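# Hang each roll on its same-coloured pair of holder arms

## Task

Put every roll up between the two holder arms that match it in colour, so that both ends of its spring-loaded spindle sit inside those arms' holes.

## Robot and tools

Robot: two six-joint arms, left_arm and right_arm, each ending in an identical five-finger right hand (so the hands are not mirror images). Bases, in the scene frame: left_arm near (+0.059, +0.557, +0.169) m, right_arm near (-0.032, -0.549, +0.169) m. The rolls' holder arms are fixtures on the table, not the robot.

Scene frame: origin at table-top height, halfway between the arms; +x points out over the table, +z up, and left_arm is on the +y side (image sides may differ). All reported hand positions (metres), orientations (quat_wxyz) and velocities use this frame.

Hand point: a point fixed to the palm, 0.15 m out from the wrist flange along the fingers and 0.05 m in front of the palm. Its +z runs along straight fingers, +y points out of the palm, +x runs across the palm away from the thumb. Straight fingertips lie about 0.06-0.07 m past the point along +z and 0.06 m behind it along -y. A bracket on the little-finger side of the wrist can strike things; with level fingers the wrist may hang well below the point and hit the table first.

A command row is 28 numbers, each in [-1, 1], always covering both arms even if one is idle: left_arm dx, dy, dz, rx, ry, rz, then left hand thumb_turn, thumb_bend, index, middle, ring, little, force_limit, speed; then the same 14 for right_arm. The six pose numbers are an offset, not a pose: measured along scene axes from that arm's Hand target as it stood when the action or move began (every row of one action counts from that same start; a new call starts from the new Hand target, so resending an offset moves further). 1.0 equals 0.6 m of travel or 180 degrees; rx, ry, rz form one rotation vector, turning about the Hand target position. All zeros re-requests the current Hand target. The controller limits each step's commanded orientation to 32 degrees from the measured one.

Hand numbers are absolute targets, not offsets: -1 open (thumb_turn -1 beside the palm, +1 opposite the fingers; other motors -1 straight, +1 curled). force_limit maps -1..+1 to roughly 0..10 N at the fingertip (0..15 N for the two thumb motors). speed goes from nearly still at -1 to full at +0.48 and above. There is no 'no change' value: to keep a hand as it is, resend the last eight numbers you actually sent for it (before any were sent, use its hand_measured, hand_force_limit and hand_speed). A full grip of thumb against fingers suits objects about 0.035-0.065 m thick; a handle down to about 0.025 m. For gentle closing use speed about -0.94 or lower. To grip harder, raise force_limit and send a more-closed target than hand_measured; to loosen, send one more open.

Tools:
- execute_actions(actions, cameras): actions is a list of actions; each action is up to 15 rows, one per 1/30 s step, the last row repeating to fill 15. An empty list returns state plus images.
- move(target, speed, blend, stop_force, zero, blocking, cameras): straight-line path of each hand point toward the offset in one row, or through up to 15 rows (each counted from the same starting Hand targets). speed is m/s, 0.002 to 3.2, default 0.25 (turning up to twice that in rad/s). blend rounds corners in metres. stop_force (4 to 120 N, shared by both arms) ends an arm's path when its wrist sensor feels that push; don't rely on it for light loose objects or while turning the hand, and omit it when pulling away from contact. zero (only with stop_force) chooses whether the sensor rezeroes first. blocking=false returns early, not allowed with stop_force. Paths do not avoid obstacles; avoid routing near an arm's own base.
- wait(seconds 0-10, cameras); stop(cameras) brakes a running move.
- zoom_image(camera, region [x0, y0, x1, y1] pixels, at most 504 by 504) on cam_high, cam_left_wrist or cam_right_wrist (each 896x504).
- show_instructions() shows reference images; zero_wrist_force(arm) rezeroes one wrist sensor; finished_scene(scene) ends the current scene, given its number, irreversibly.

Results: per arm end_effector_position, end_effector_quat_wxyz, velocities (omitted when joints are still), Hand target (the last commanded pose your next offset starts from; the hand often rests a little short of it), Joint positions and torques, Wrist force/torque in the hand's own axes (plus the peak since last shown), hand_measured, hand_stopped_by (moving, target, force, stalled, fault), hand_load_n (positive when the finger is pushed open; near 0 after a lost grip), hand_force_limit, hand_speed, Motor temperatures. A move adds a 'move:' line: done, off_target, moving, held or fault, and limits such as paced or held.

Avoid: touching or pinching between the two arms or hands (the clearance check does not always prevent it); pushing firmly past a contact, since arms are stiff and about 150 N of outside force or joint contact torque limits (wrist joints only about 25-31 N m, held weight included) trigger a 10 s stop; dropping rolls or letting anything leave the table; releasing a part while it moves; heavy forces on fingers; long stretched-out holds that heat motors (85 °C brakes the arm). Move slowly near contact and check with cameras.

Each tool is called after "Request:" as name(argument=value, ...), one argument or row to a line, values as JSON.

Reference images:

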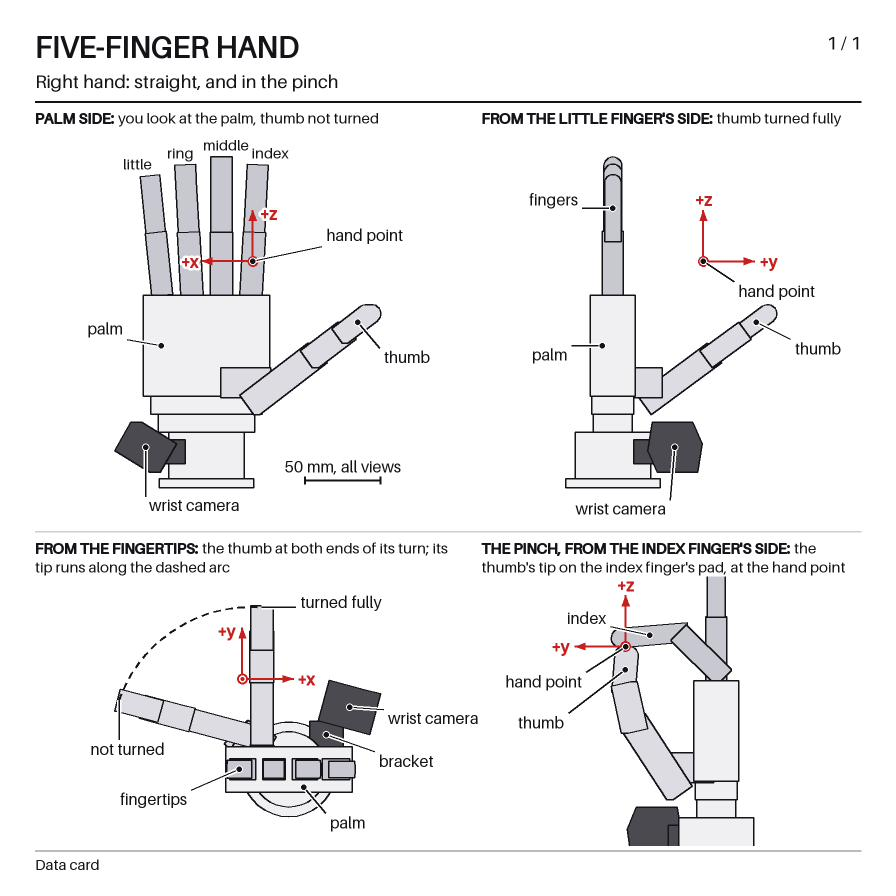

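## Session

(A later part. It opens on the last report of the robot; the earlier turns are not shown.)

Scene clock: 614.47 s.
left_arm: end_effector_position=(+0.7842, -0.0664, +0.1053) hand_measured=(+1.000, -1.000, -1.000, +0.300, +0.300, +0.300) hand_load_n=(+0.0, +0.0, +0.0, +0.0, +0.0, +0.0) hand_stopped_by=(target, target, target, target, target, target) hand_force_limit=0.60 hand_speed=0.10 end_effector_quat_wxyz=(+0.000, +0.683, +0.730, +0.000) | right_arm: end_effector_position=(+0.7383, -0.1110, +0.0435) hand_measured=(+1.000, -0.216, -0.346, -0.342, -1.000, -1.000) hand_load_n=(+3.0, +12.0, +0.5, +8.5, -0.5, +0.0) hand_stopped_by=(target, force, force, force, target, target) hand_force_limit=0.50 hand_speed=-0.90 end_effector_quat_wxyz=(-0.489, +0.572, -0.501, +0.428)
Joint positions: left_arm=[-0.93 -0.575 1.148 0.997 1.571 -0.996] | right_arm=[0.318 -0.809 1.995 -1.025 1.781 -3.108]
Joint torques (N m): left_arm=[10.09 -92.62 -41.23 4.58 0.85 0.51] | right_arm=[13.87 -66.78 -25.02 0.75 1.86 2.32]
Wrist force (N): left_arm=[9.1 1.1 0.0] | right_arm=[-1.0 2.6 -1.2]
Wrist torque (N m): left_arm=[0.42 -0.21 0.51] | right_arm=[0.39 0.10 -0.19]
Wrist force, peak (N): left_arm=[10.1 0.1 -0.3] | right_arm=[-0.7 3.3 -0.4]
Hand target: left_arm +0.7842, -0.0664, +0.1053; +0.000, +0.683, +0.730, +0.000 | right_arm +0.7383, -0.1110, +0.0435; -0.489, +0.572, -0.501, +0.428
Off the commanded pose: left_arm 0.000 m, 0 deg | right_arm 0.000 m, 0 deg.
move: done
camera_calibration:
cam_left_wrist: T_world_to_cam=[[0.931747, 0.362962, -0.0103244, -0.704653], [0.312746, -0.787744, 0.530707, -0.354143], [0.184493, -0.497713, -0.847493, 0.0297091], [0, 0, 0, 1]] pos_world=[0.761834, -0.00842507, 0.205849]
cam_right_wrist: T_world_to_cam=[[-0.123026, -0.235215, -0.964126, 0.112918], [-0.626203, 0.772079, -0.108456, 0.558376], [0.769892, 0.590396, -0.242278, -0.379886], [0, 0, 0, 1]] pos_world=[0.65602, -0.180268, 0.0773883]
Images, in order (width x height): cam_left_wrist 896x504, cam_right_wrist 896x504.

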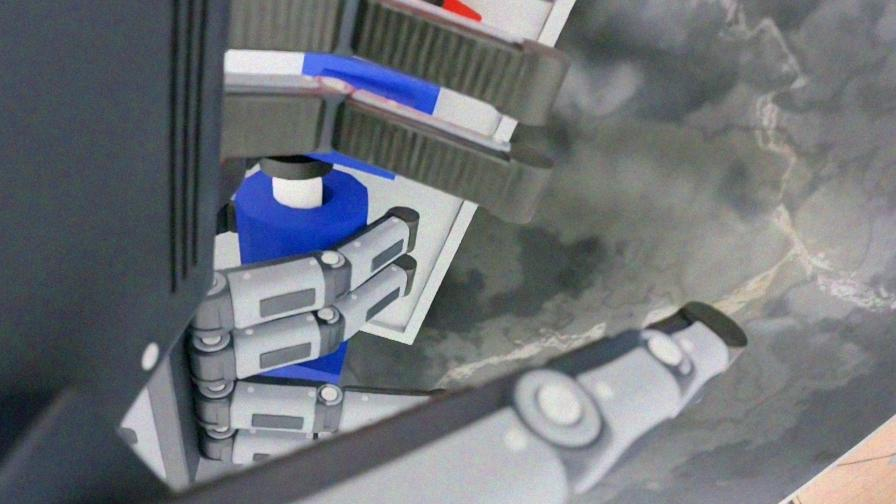

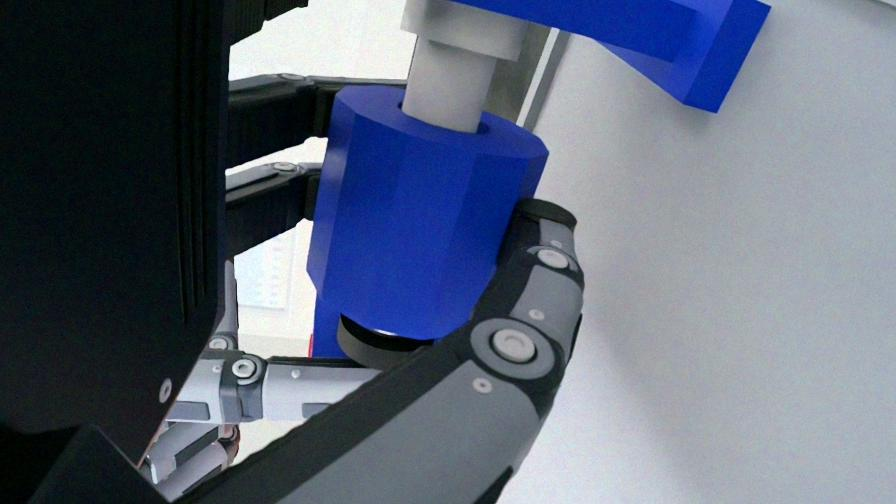

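Request:
move(
  target=[0.00415,0.00035,0,0,0,0,1,-1,-1,0.3,0.3,0.3,0.6,0.1,0.00437,0.0009,0,0,0,-0.01389,1,0.45,0.25,0.25,-1,-1,0.5,-0.9],
  speed=0.012,
  cameras=["cam_left_wrist", "cam_right_wrist"],
)

Request:
zoom_image(
  camera="cam_left_wrist",
  region=[220, 80, 460, 280],
)

Request:
zoom_image(
  camera="cam_right_wrist",
  region=[340, 0, 580, 140],
)

Scene clock: 617.37 s.
left_arm: end_effector_position=(+0.7867, -0.0662, +0.1053) hand_measured=(+1.000, -1.000, -1.000, +0.300, +0.300, +0.300) hand_load_n=(+0.0, -0.5, +0.5, +0.0, +0.0, +0.0) hand_stopped_by=(target, target, target, target, target, target) hand_force_limit=0.60 hand_speed=0.10 end_effector_quat_wxyz=(+0.000, +0.683, +0.730, +0.000) | right_arm: end_effector_position=(+0.7409, -0.1104, +0.0435) hand_measured=(+1.000, -0.216, -0.346, -0.342, -1.000, -1.000) hand_load_n=(+2.5, +12.0, +0.0, +7.5, +0.0, +0.0) hand_stopped_by=(target, force, force, force, target, target) hand_force_limit=0.50 hand_speed=-0.90 end_effector_quat_wxyz=(-0.479, +0.561, -0.513, +0.438)
Joint positions: left_arm=[-0.928 -0.572 1.142 1 1.571 -0.993] | right_arm=[0.335 -0.804 1.98 -1.013 1.841 -3.098]
Joint torques (N m): left_arm=[13.58 -93.78 -42.48 3 0.7 0.52] | right_arm=[15.56 -66.69 -26.54 0.45 1.88 2.13]
Wrist force (N): left_arm=[10.5 -6.0 -1.0] | right_arm=[-1.5 3.3 -3.2]
Wrist torque (N m): left_arm=[0.70 -0.10 0.55] | right_arm=[0.47 0.09 -0.20]
Wrist force, peak (N): left_arm=[10.5 -6.0 -1.0] | right_arm=[-1.3 3.3 -3.3]
Hand target: left_arm +0.7867, -0.0662, +0.1053; +0.000, +0.683, +0.730, +0.000 | right_arm +0.7409, -0.1104, +0.0435; -0.479, +0.561, -0.513, +0.438
Off the commanded pose: left_arm 0.000 m, 0 deg | right_arm 0.000 m, 0 deg.
move: done
camera_calibration:
cam_left_wrist: T_world_to_cam=[[0.931746, 0.362963, -0.010325, -0.707091], [0.312747, -0.787743, 0.530707, -0.354689], [0.184493, -0.497713, -0.847493, 0.0293972], [0, 0, 0, 1]] pos_world=[0.764334, -0.00812507, 0.205849]
cam_right_wrist: T_world_to_cam=[[-0.133122, -0.229629, -0.964131, 0.121453], [-0.591972, 0.798626, -0.108474, 0.537186], [0.794889, 0.556298, -0.242248, -0.404455], [0, 0, 0, 1]] pos_world=[0.655663, -0.176124, 0.0773883]
Images, in order (width x height): cam_left_wrist 896x504, cam_right_wrist 896x504.

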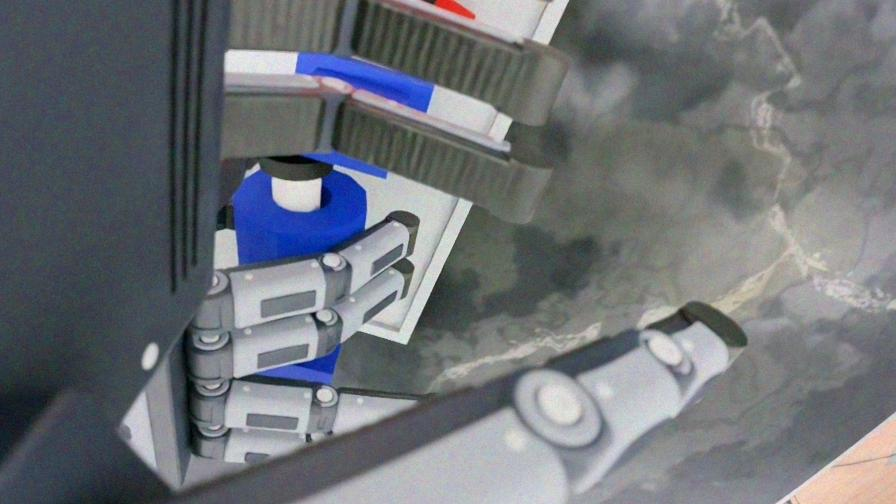

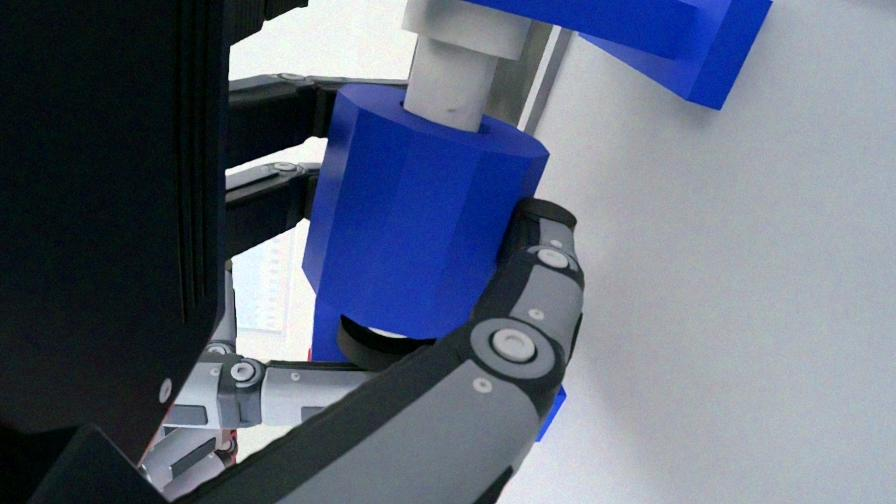

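Scaled by 2.100 from the camera's 896x504 image, which has a finer 1280x720 frame.

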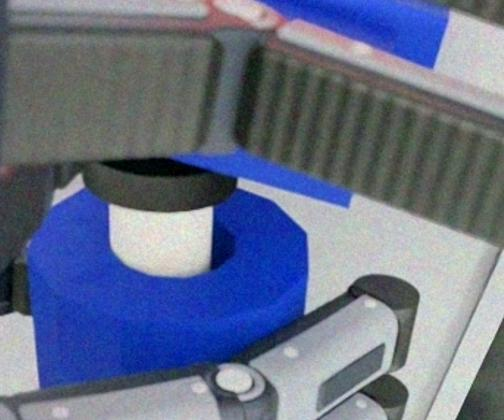

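Scaled by 2.100 from the camera's 896x504 image, which has a finer 1280x720 frame.

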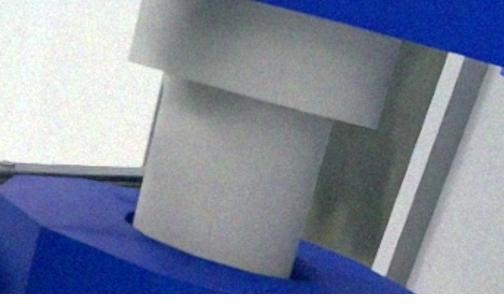

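Request:
move(
  target=[
    [-0.0025,-0.0002,0,0,0,0,1,-1,-1,0.3,0.3,0.3,0.6,0.1,0,0,0,0,0,0,1,0.45,0.25,0.25,-1,-1,0.5,-0.9],
    [-0.0036,0.0131,0,0,0,0,1,-1,-1,0.3,0.3,0.3,0.6,0.1,0,0,0,0,0,0,1,0.45,0.25,0.25,-1,-1,0.5,-0.9],
  ],
  speed=[0.01, 0.015],
  cameras=["cam_left_wrist", "cam_right_wrist"],
)

Request:
zoom_image(
  camera="cam_left_wrist",
  region=[220, 80, 460, 280],
)

Request:
zoom_image(
  camera="cam_right_wrist",
  region=[340, 0, 580, 140],
)

Scene clock: 620.13 s.
left_arm: end_effector_position=(+0.7846, -0.0584, +0.1053) hand_measured=(+1.000, -1.000, -1.000, +0.300, +0.300, +0.300) hand_load_n=(+0.0, +0.0, +0.0, +0.0, +0.5, +0.0) hand_stopped_by=(target, target, target, target, target, target) hand_force_limit=0.60 hand_speed=0.10 end_effector_quat_wxyz=(+0.000, +0.683, +0.730, +0.000) | right_arm: end_effector_position=(+0.7409, -0.1104, +0.0435) hand_measured=(+1.000, -0.216, -0.346, -0.342, -1.000, -1.000) hand_load_n=(+2.5, +12.0, +0.0, +7.5, -0.5, -0.5) hand_stopped_by=(target, force, force, force, target, target) hand_force_limit=0.50 hand_speed=-0.90 end_effector_quat_wxyz=(-0.479, +0.561, -0.513, +0.438)
Joint positions: left_arm=[-0.924 -0.582 1.164 0.989 1.571 -0.99] | right_arm=[0.335 -0.804 1.98 -1.013 1.841 -3.098]
Joint torques (N m): left_arm=[12.88 -102.47 -25.15 1.18 1.27 0.31] | right_arm=[16.09 -67.42 -27.09 0.41 2.32 1.87]
Wrist force (N): left_arm=[3.9 1.2 -0.2] | right_arm=[-0.9 3.0 -3.1]
Wrist torque (N m): left_arm=[0.26 -0.61 0.19] | right_arm=[0.39 0.01 -0.18]
Wrist force, peak (N): left_arm=[10.9 -6.3 -0.5] | right_arm=[-1.4 3.0 -3.9]
Hand target: left_arm +0.7846, -0.0584, +0.1053; +0.000, +0.683, +0.730, +0.000 | right_arm +0.7409, -0.1104, +0.0435; -0.479, +0.561, -0.513, +0.438
Off the commanded pose: left_arm 0.000 m, 0 deg | right_arm 0.000 m, 0 deg.
move: done
camera_calibration:
cam_left_wrist: T_world_to_cam=[[0.931747, 0.362962, -0.0103244, -0.707929], [0.312746, -0.787744, 0.530707, -0.347966], [0.184493, -0.497713, -0.847493, 0.033617], [0, 0, 0, 1]] pos_world=[0.762234, -0.000425074, 0.205849]
cam_right_wrist: T_world_to_cam=[[-0.133181, -0.229627, -0.964124, 0.121527], [-0.591841, 0.798722, -0.108478, 0.537097], [0.794976, 0.556161, -0.242277, -0.404669], [0, 0, 0, 1]] pos_world=[0.655763, -0.176024, 0.0773883]
Images, in order (width x height): cam_left_wrist 896x504, cam_right_wrist 896x504.

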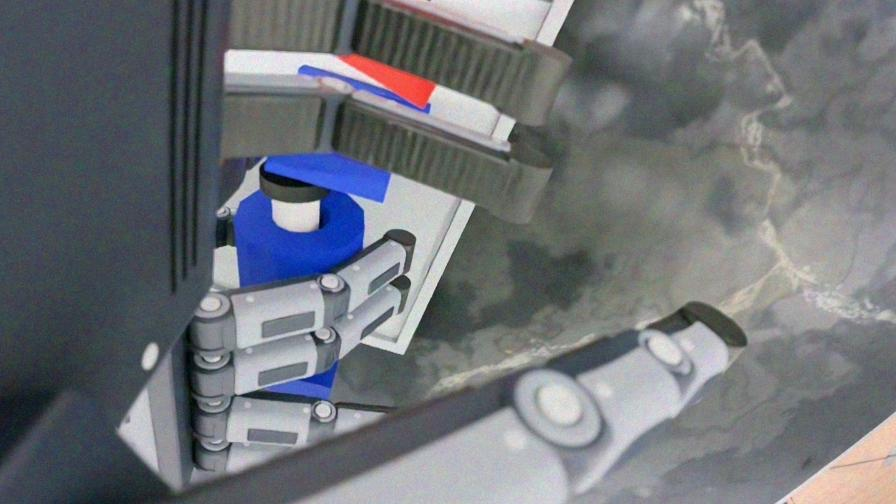

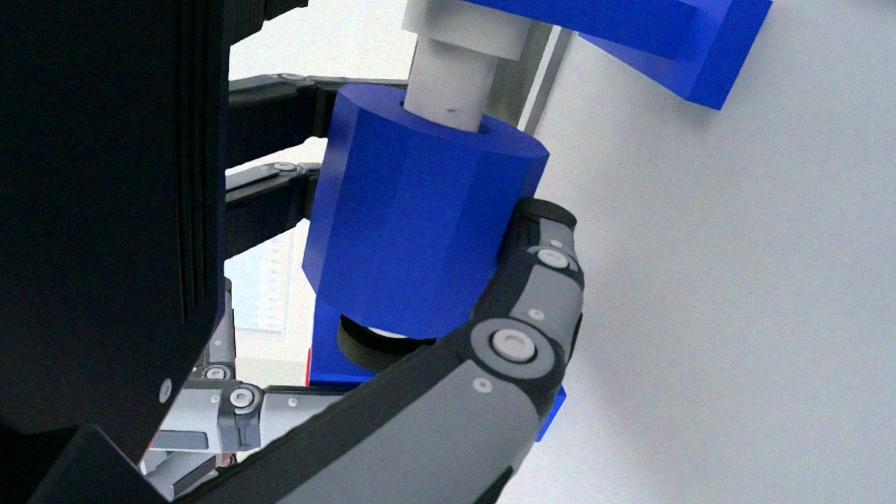

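Scaled by 2.100 from the camera's 896x504 image, which has a finer 1280x720 frame.

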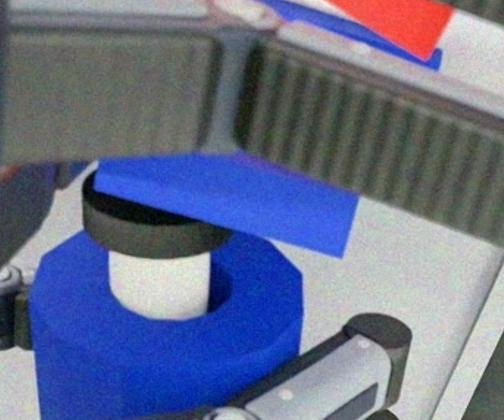

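Scaled by 2.100 from the camera's 896x504 image, which has a finer 1280x720 frame.

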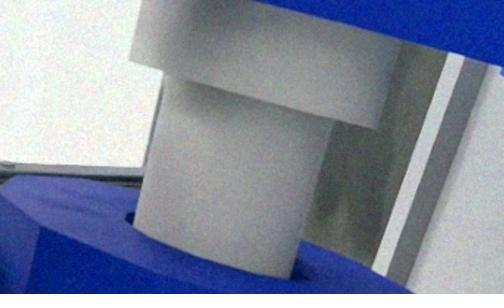

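Request:
move(
  target=[
    [-0.02,0.0333,0.01,0,0,0,1,-1,-1,0.3,0.3,0.3,0.6,0.1,0,0,0,0,0,0,1,0.45,0.25,0.25,-1,-1,0.5,-0.9],
    [-0.031,0.054,0.0912,0,0,0,1,-1,-1,-1,-1,-1,0.6,0.1,0,0,0,0,0,0,1,0.45,0.25,0.25,-1,-1,0.5,-0.9],
  ],
  speed=[0.06, 0.08],
  blend=[0.01, 0],
  cameras=["cam_left_wrist", "cam_right_wrist"],
)

Request:
zoom_image(
  camera="cam_left_wrist",
  region=[260, 100, 480, 300],
)

Scene clock: 623.03 s.
left_arm: end_effector_position=(+0.7660, -0.0259, +0.1600) hand_measured=(+1.000, -1.000, -1.000, -1.000, -1.000, -1.000) hand_load_n=(+0.0, +0.0, +0.0, +0.0, +0.0, +0.0) hand_stopped_by=(target, target, target, target, target, target) hand_force_limit=0.60 hand_speed=0.10 end_effector_quat_wxyz=(+0.000, +0.683, +0.730, +0.000) | right_arm: end_effector_position=(+0.7409, -0.1104, +0.0435) hand_measured=(+1.000, -0.216, -0.346, -0.342, -1.000, -1.000) hand_load_n=(+2.5, +12.0, +0.0, +7.5, +0.0, +0.0) hand_stopped_by=(target, force, force, force, target, target) hand_force_limit=0.50 hand_speed=-0.90 end_effector_quat_wxyz=(-0.479, +0.561, -0.513, +0.438)
Joint positions: left_arm=[-0.919 -0.687 1.262 0.995 1.571 -0.984] | right_arm=[0.335 -0.804 1.98 -1.013 1.841 -3.098]
Joint torques (N m): left_arm=[12.62 -103.68 -27.07 6.03 -1.29 1.71] | right_arm=[16.2 -66.03 -25.73 0.45 1.88 2.34]
Wrist force (N): left_arm=[3.8 1.2 -0.3] | right_arm=[-1.3 2.9 -3.1]
Wrist torque (N m): left_arm=[0.25 -0.58 -0.11] | right_arm=[0.39 0.06 -0.21]
Wrist force, peak (N): left_arm=[4.3 1.4 -0.5] | right_arm=[-1.4 3.1 -3.5]
Hand target: left_arm +0.7660, -0.0260, +0.1600; +0.000, +0.683, +0.730, +0.000 | right_arm +0.7409, -0.1104, +0.0435; -0.479, +0.561, -0.513, +0.438
Off the commanded pose: left_arm 0.000 m, 0 deg | right_arm 0.000 m, 0 deg.
move: done
camera_calibration:
cam_left_wrist: T_world_to_cam=[[0.931746, 0.362963, -0.010325, -0.70183], [0.312747, -0.787743, 0.530707, -0.345578], [0.184493, -0.497713, -0.847493, 0.0995821], [0, 0, 0, 1]] pos_world=[0.743634, 0.0320749, 0.260549]
cam_right_wrist: T_world_to_cam=[[-0.133181, -0.229627, -0.964124, 0.121527], [-0.591841, 0.798722, -0.108478, 0.537097], [0.794976, 0.556161, -0.242277, -0.404669], [0, 0, 0, 1]] pos_world=[0.655763, -0.176024, 0.0773883]
Images, in order (width x height): cam_left_wrist 896x504, cam_right_wrist 896x504.

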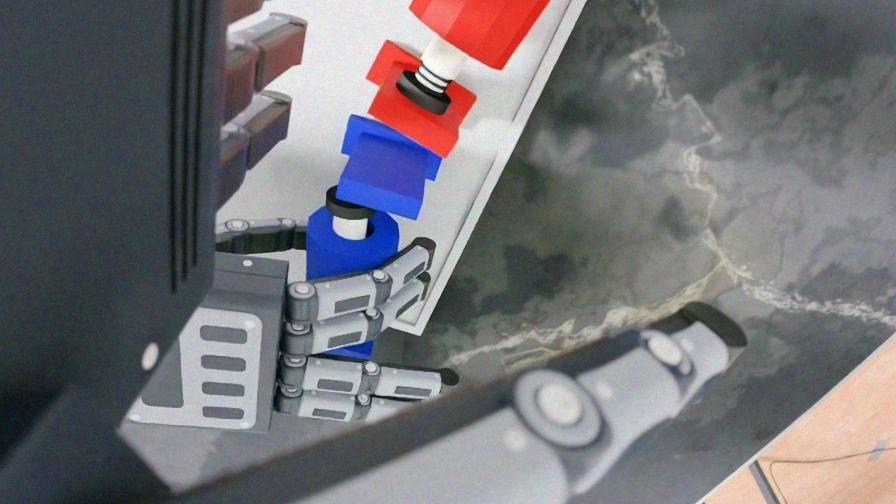

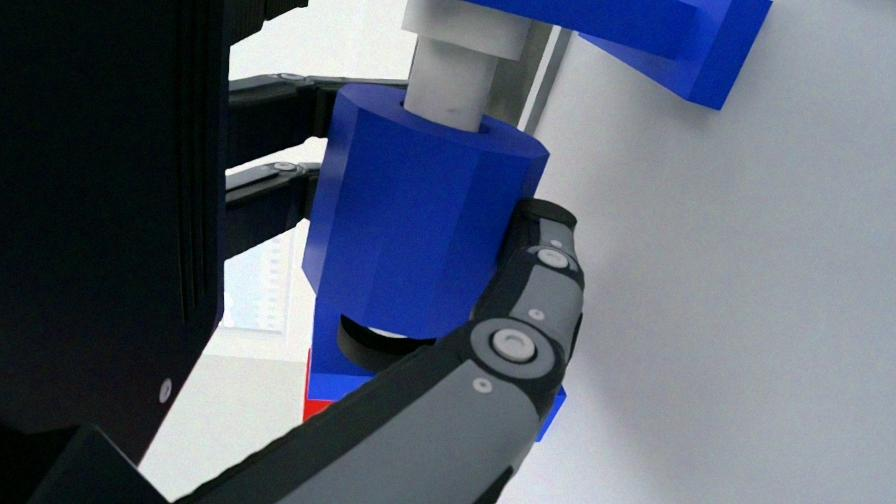

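Scaled by 2.291 from the camera's 896x504 image, which has a finer 1280x720 frame.

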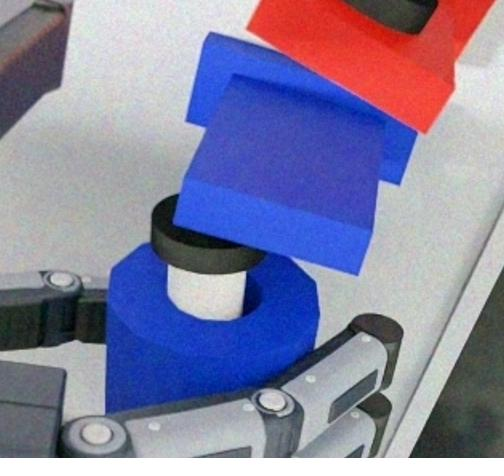

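Request:
move(
  target=[0,0,0,0,0,0,1,-1,-1,-1,-1,-1,0.6,0.1,0.0055,0.0054,0,0,0,-0.0111,1,0.45,0.25,0.25,-1,-1,0.5,-0.9],
  speed=0.012,
  cameras=["cam_left_wrist", "cam_right_wrist"],
)

Request:
zoom_image(
  camera="cam_left_wrist",
  region=[260, 100, 480, 300],
)

Request:
zoom_image(
  camera="cam_right_wrist",
  region=[300, 280, 480, 430],
)

Scene clock: 626.83 s.
left_arm: end_effector_position=(+0.7660, -0.0260, +0.1600) hand_measured=(+1.000, -1.000, -1.000, -1.000, -1.000, -1.000) hand_load_n=(+0.0, +0.0, +0.0, +0.0, +0.0, +0.0) hand_stopped_by=(target, target, target, target, target, target) hand_force_limit=0.60 hand_speed=0.10 end_effector_quat_wxyz=(+0.000, +0.683, +0.730, +0.000) | right_arm: end_effector_position=(+0.7442, -0.1072, +0.0435) hand_measured=(+1.000, -0.216, -0.346, -0.342, -1.000, -1.000) hand_load_n=(+1.0, +9.5, +0.0, +4.5, -0.5, +0.0) hand_stopped_by=(target, force, force, force, target, target) hand_force_limit=0.50 hand_speed=-0.90 end_effector_quat_wxyz=(-0.472, +0.552, -0.523, +0.446)
Joint positions: left_arm=[-0.919 -0.687 1.262 0.995 1.571 -0.984] | right_arm=[0.352 -0.797 1.962 -0.999 1.892 -3.089]
Joint torques (N m): left_arm=[10.6 -100.61 -36.62 1.61 -1.11 1.31] | right_arm=[17.61 -67.55 -28.45 0.38 1.86 2.13]
Wrist force (N): left_arm=[4.0 1.0 -0.3] | right_arm=[0.7 3.4 -4.4]
Wrist torque (N m): left_arm=[0.23 -0.60 -0.11] | right_arm=[0.47 0.08 -0.12]
Wrist force, peak (N): left_arm=[4.3 1.2 -0.4] | right_arm=[0.8 4.6 -4.4]
Hand target: left_arm +0.7660, -0.0260, +0.1600; +0.000, +0.683, +0.730, +0.000 | right_arm +0.7442, -0.1072, +0.0435; -0.472, +0.552, -0.523, +0.446
Off the commanded pose: left_arm 0.000 m, 0 deg | right_arm 0.000 m, 0 deg.
move: done
camera_calibration:
cam_left_wrist: T_world_to_cam=[[0.931747, 0.362962, -0.0103244, -0.70183], [0.312746, -0.787744, 0.530707, -0.345577], [0.184493, -0.497713, -0.847493, 0.0995821], [0, 0, 0, 1]] pos_world=[0.743634, 0.0320749, 0.260549]
cam_right_wrist: T_world_to_cam=[[-0.141085, -0.224837, -0.964128, 0.129087], [-0.563739, 0.818802, -0.108452, 0.517754], [0.813814, 0.528216, -0.24227, -0.426051], [0, 0, 0, 1]] pos_world=[0.656816, -0.169867, 0.0773882]
Images, in order (width x height): cam_left_wrist 896x504, cam_right_wrist 896x504.

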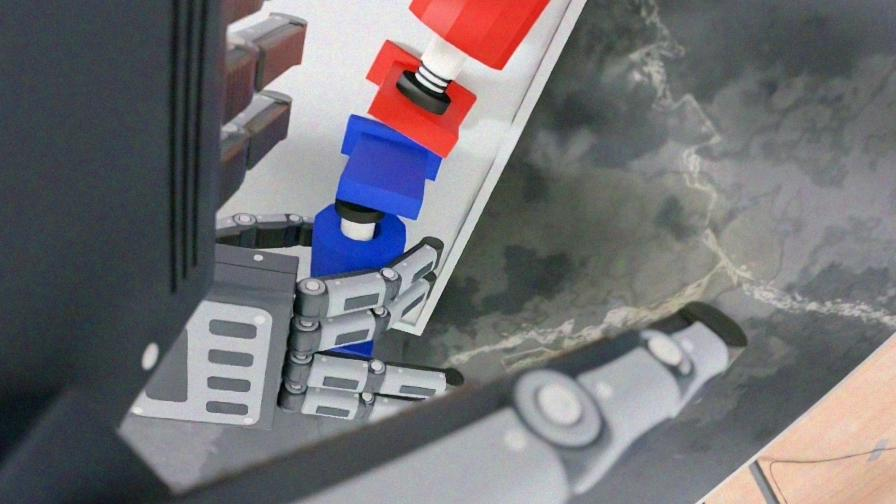

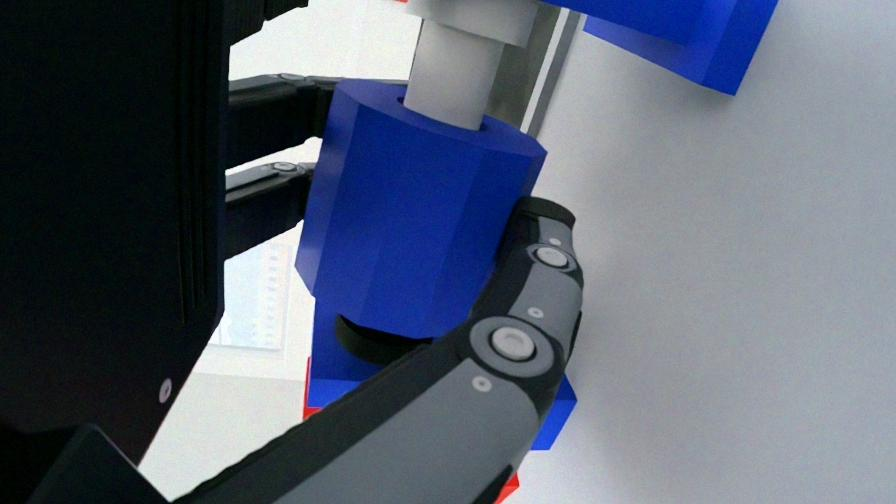

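Scaled by 2.291 from the camera's 896x504 image, which has a finer 1280x720 frame.

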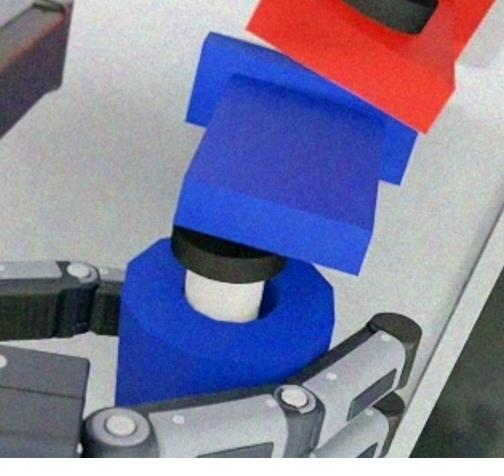

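Scaled by 2.800 from the camera's 896x504 image, which has a finer 1280x720 frame.

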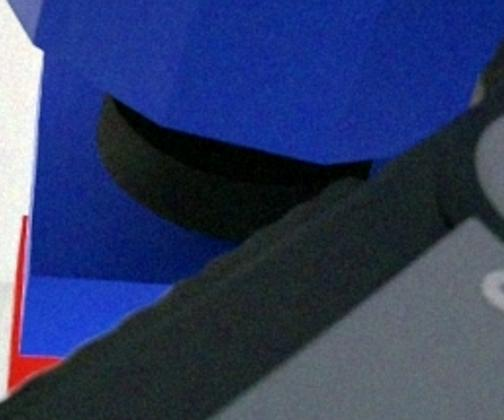

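Request:
move(
  target=[0,0,0,0,0,0,1,-1,-1,-1,-1,-1,0.6,0.1,0.0062,0.0006,-0.0028,0,0,-0.0111,1,0.45,0.25,0.25,-1,-1,0.5,-0.9],
  speed=0.012,
  cameras=["cam_left_wrist", "cam_right_wrist"],
)

Request:
zoom_image(
  camera="cam_left_wrist",
  region=[260, 100, 480, 300],
)

Request:
zoom_image(
  camera="cam_right_wrist",
  region=[300, 280, 480, 430],
)

Scene clock: 630.37 s.
left_arm: end_effector_position=(+0.7660, -0.0260, +0.1600) hand_measured=(+1.000, -1.000, -1.000, -1.000, -1.000, -1.000) hand_load_n=(+0.0, +0.0, +0.0, +0.0, +0.0, +0.0) hand_stopped_by=(target, target, target, target, target, target) hand_force_limit=0.60 hand_speed=0.10 end_effector_quat_wxyz=(+0.000, +0.683, +0.730, +0.000) | right_arm: end_effector_position=(+0.7479, -0.1068, +0.0418) hand_measured=(+1.000, -0.214, -0.346, -0.342, -1.000, -1.000) hand_load_n=(+0.0, +6.0, +0.0, +2.0, +0.0, +0.0) hand_stopped_by=(target, force, force, force, target, target) hand_force_limit=0.50 hand_speed=-0.90 end_effector_quat_wxyz=(-0.464, +0.543, -0.532, +0.455)
Joint positions: left_arm=[-0.919 -0.687 1.262 0.995 1.571 -0.984] | right_arm=[0.364 -0.789 1.945 -0.988 1.938 -3.081]
Joint torques (N m): left_arm=[6.15 -101.09 -36.27 1.76 -1.16 0.79] | right_arm=[18.05 -70.3 -27.99 0.36 2.01 2.45]
Wrist force (N): left_arm=[4.1 1.3 -0.4] | right_arm=[-0.2 3.8 -3.0]
Wrist torque (N m): left_arm=[0.28 -0.62 -0.09] | right_arm=[0.43 0.08 -0.12]
Wrist force, peak (N): left_arm=[4.4 1.1 -0.5] | right_arm=[0.5 4.4 -4.1]
Hand target: left_arm +0.7660, -0.0260, +0.1600; +0.000, +0.683, +0.730, +0.000 | right_arm +0.7480, -0.1068, +0.0418; -0.464, +0.543, -0.532, +0.455
Off the commanded pose: left_arm 0.000 m, 0 deg | right_arm 0.000 m, 0 deg.
move: done
camera_calibration:
cam_left_wrist: T_world_to_cam=[[0.931747, 0.362962, -0.0103244, -0.70183], [0.312746, -0.787744, 0.530707, -0.345577], [0.184493, -0.497713, -0.847493, 0.0995821], [0, 0, 0, 1]] pos_world=[0.743634, 0.0320749, 0.260549]
cam_right_wrist: T_world_to_cam=[[-0.148881, -0.219849, -0.964106, 0.134405], [-0.534905, 0.837921, -0.108472, 0.499812], [0.831692, 0.499555, -0.242349, -0.446086], [0, 0, 0, 1]] pos_world=[0.658368, -0.166409, 0.0756883]
Images, in order (width x height): cam_left_wrist 896x504, cam_right_wrist 896x504.

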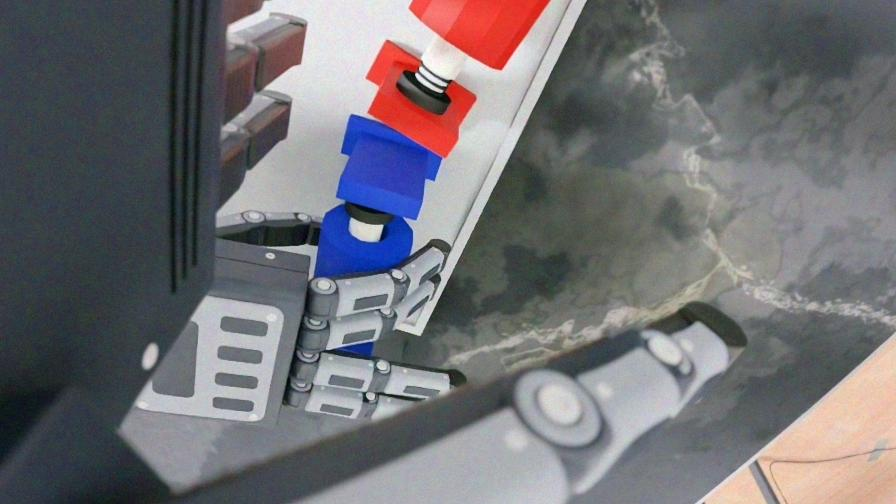

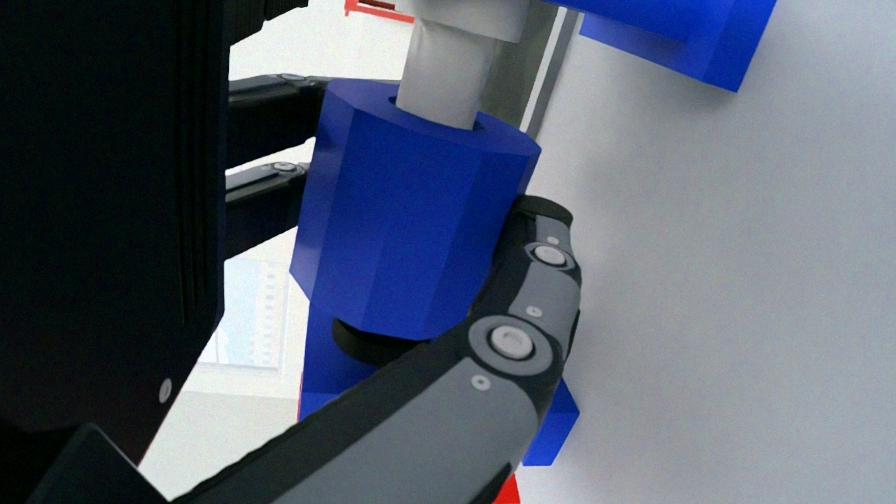

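Scaled by 2.291 from the camera's 896x504 image, which has a finer 1280x720 frame.

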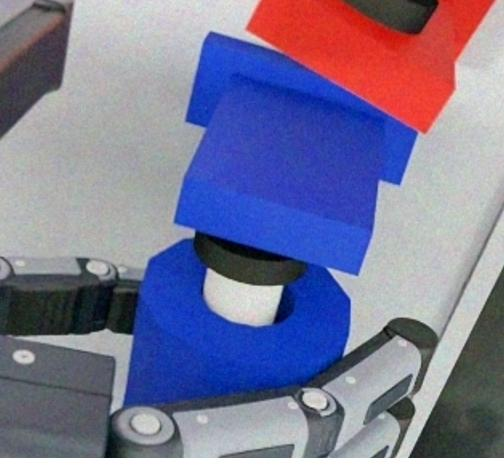

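Scaled by 2.800 from the camera's 896x504 image, which has a finer 1280x720 frame.

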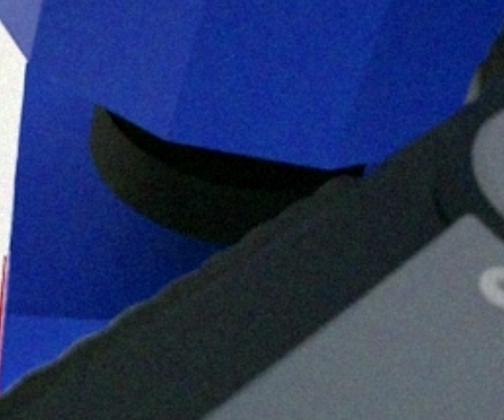

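Request:
move(
  target=[0,0,0,0,0,0,1,-1,-1,-1,-1,-1,0.6,0.1,0.0035,0.0003,-0.0022,0,0,-0.00556,1,0.45,0.25,0.25,-1,-1,0.5,-0.9],
  speed=0.01,
  cameras=["cam_left_wrist", "cam_right_wrist"],
)

Request:
zoom_image(
  camera="cam_left_wrist",
  region=[260, 100, 480, 300],
)

Request:
zoom_image(
  camera="cam_right_wrist",
  region=[300, 280, 480, 430],
)

Scene clock: 632.43 s.
left_arm: end_effector_position=(+0.7660, -0.0260, +0.1600) hand_measured=(+1.000, -1.000, -1.000, -1.000, -1.000, -1.000) hand_load_n=(+0.0, +0.0, +0.0, +0.0, +0.0, +0.0) hand_stopped_by=(target, target, target, target, target, target) hand_force_limit=0.60 hand_speed=0.10 end_effector_quat_wxyz=(+0.000, +0.683, +0.730, +0.000) | right_arm: end_effector_position=(+0.7500, -0.1066, +0.0405) hand_measured=(+1.000, -0.212, -0.346, -0.340, -1.000, -1.000) hand_load_n=(+0.0, +2.5, +0.0, +0.5, +0.0, +0.0) hand_stopped_by=(target, force, force, force, target, target) hand_force_limit=0.50 hand_speed=-0.90 end_effector_quat_wxyz=(-0.460, +0.538, -0.537, +0.459)
Joint positions: left_arm=[-0.919 -0.687 1.262 0.995 1.571 -0.984] | right_arm=[0.37 -0.784 1.936 -0.982 1.961 -3.076]
Joint torques (N m): left_arm=[5.89 -101.11 -37.41 1.72 -1.02 0.84] | right_arm=[17.01 -69.86 -28.23 0.78 1.81 2.11]
Wrist force (N): left_arm=[4.3 1.2 -0.2] | right_arm=[-0.4 2.8 -1.7]
Wrist torque (N m): left_arm=[0.25 -0.65 -0.08] | right_arm=[0.38 0.05 -0.11]
Wrist force, peak (N): left_arm=[4.3 1.6 -0.1] | right_arm=[-0.2 4.5 -2.7]
Hand target: left_arm +0.7660, -0.0260, +0.1600; +0.000, +0.683, +0.730, +0.000 | right_arm +0.7501, -0.1066, +0.0405; -0.460, +0.538, -0.537, +0.459
Off the commanded pose: left_arm 0.000 m, 0 deg | right_arm 0.000 m, 0 deg.
move: done
camera_calibration:
cam_left_wrist: T_world_to_cam=[[0.931747, 0.362962, -0.0103244, -0.70183], [0.312746, -0.787744, 0.530707, -0.345577], [0.184493, -0.497713, -0.847493, 0.0995821], [0, 0, 0, 1]] pos_world=[0.743634, 0.0320749, 0.260549]
cam_right_wrist: T_world_to_cam=[[-0.152635, -0.217156, -0.964129, 0.136624], [-0.520131, 0.847171, -0.108469, 0.490535], [0.840337, 0.484918, -0.242258, -0.456302], [0, 0, 0, 1]] pos_world=[0.659443, -0.164629, 0.0743883]
Images, in order (width x height): cam_left_wrist 896x504, cam_right_wrist 896x504.

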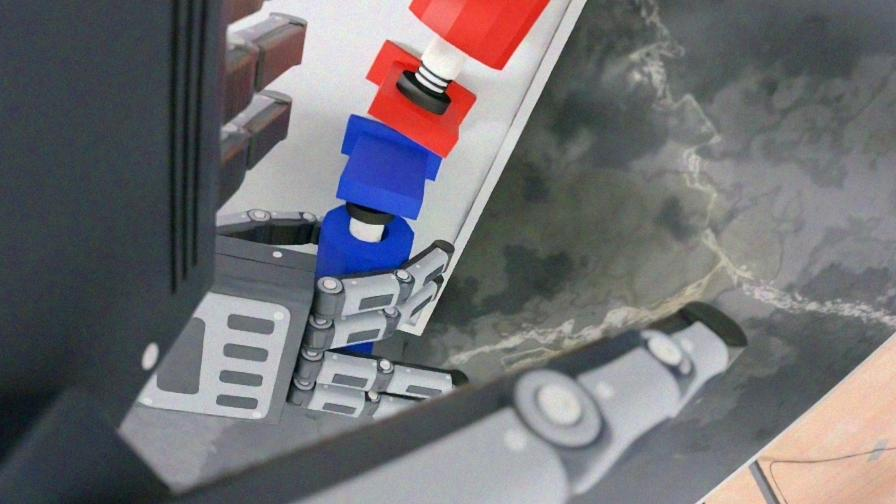

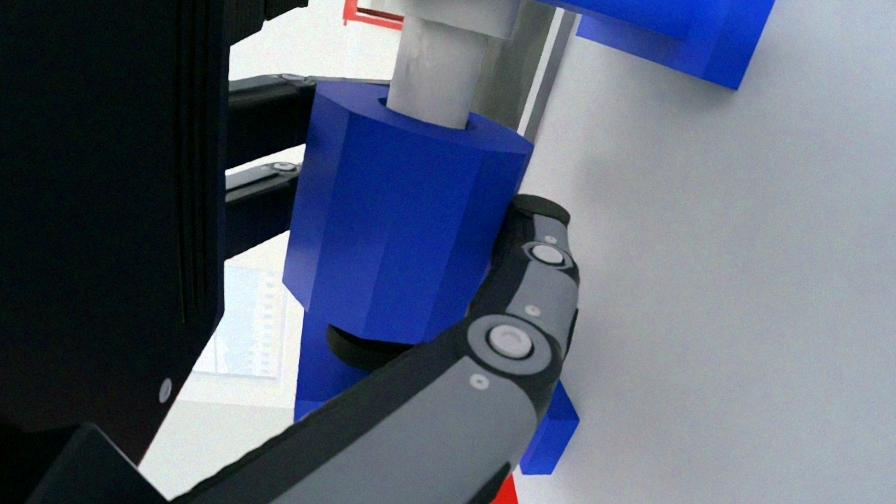

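Scaled by 2.291 from the camera's 896x504 image, which has a finer 1280x720 frame.

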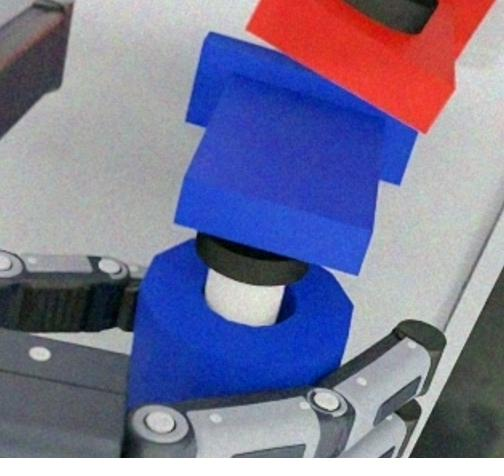

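Scaled by 2.800 from the camera's 896x504 image, which has a finer 1280x720 frame.

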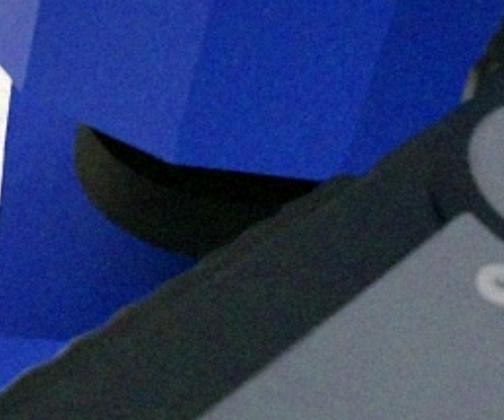

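Request:
move(
  target=[0,0,0,0,0,0,1,-1,-1,-1,-1,-1,0.6,0.1,0,0,0,0,0,0,1,0.5,0.35,0.35,-1,-1,0.2,-0.9],
  speed=0.01,
  cameras=["cam_left_wrist", "cam_right_wrist"],
)

Request:
zoom_image(
  camera="cam_right_wrist",
  region=[300, 280, 480, 430],
)

Scene clock: 633.90 s.
left_arm: end_effector_position=(+0.7660, -0.0260, +0.1600) hand_measured=(+1.000, -1.000, -1.000, -1.000, -1.000, -1.000) hand_load_n=(+0.0, +0.0, +0.0, +0.0, +0.0, +0.0) hand_stopped_by=(target, target, target, target, target, target) hand_force_limit=0.60 hand_speed=0.10 end_effector_quat_wxyz=(+0.000, +0.683, +0.730, +0.000) | right_arm: end_effector_position=(+0.7501, -0.1066, +0.0405) hand_measured=(+1.000, -0.204, -0.264, -0.316, -1.000, -1.000) hand_load_n=(-1.0, +10.5, +6.5, +0.5, +0.0, +0.0) hand_stopped_by=(target, force, force, force, target, target) hand_force_limit=0.20 hand_speed=-0.90 end_effector_quat_wxyz=(-0.460, +0.538, -0.537, +0.459)
Joint positions: left_arm=[-0.919 -0.687 1.262 0.995 1.571 -0.984] | right_arm=[0.37 -0.784 1.936 -0.982 1.961 -3.076]
Joint torques (N m): left_arm=[4.62 -100.78 -37.28 1.26 -1.12 0.68] | right_arm=[17.28 -68.53 -24.36 0.94 1.83 2.26]
Wrist force (N): left_arm=[4.0 1.1 -0.5] | right_arm=[-0.7 2.3 -1.3]
Wrist torque (N m): left_arm=[0.25 -0.61 -0.10] | right_arm=[0.40 0.07 -0.10]
Wrist force, peak (N): left_arm=[4.3 1.4 -0.6] | right_arm=[-0.4 3.4 -2.1]
Hand target: left_arm +0.7660, -0.0260, +0.1600; +0.000, +0.683, +0.730, +0.000 | right_arm +0.7501, -0.1066, +0.0405; -0.460, +0.538, -0.537, +0.459
Off the commanded pose: left_arm 0.000 m, 0 deg | right_arm 0.000 m, 0 deg.
move: done
camera_calibration:
cam_left_wrist: T_world_to_cam=[[0.931747, 0.362962, -0.0103244, -0.70183], [0.312746, -0.787744, 0.530707, -0.345577], [0.184493, -0.497713, -0.847493, 0.0995821], [0, 0, 0, 1]] pos_world=[0.743634, 0.0320749, 0.260549]
cam_right_wrist: T_world_to_cam=[[-0.152673, -0.217136, -0.964128, 0.136652], [-0.520055, 0.84722, -0.108454, 0.490491], [0.840377, 0.484841, -0.24227, -0.45634], [0, 0, 0, 1]] pos_world=[0.659443, -0.164629, 0.0743882]
Images, in order (width x height): cam_left_wrist 896x504, cam_right_wrist 896x504.

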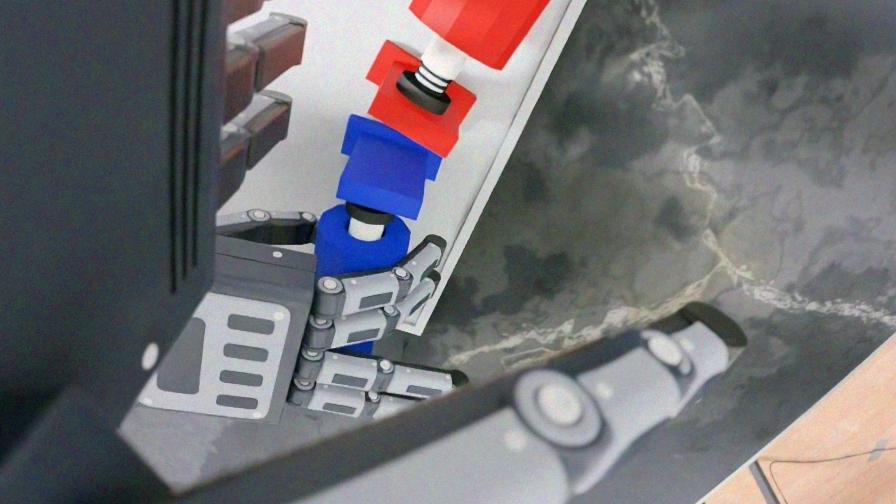

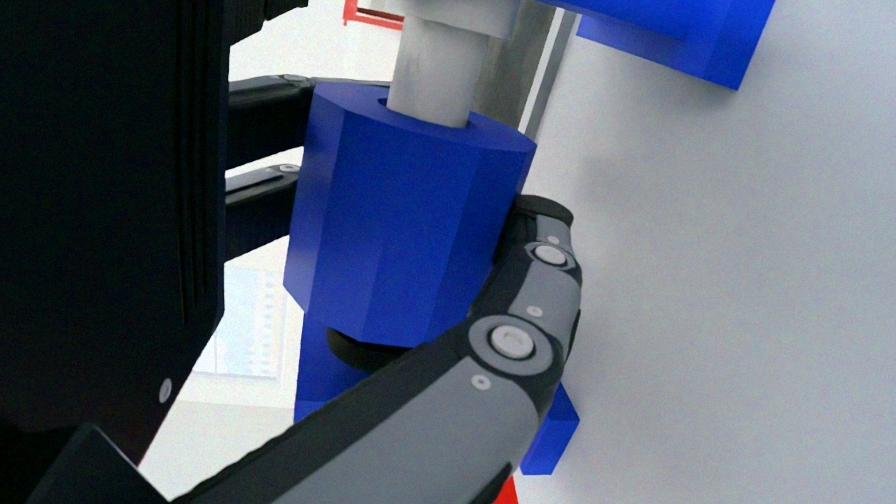

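Scaled by 2.800 from the camera's 896x504 image, which has a finer 1280x720 frame.

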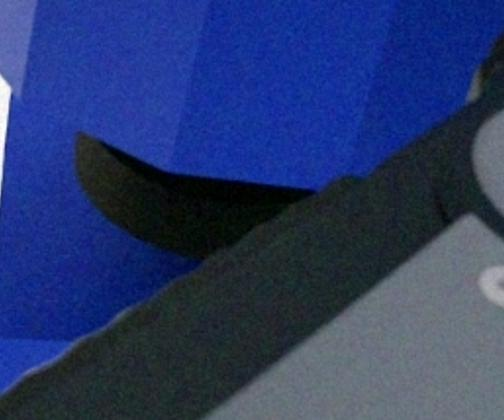

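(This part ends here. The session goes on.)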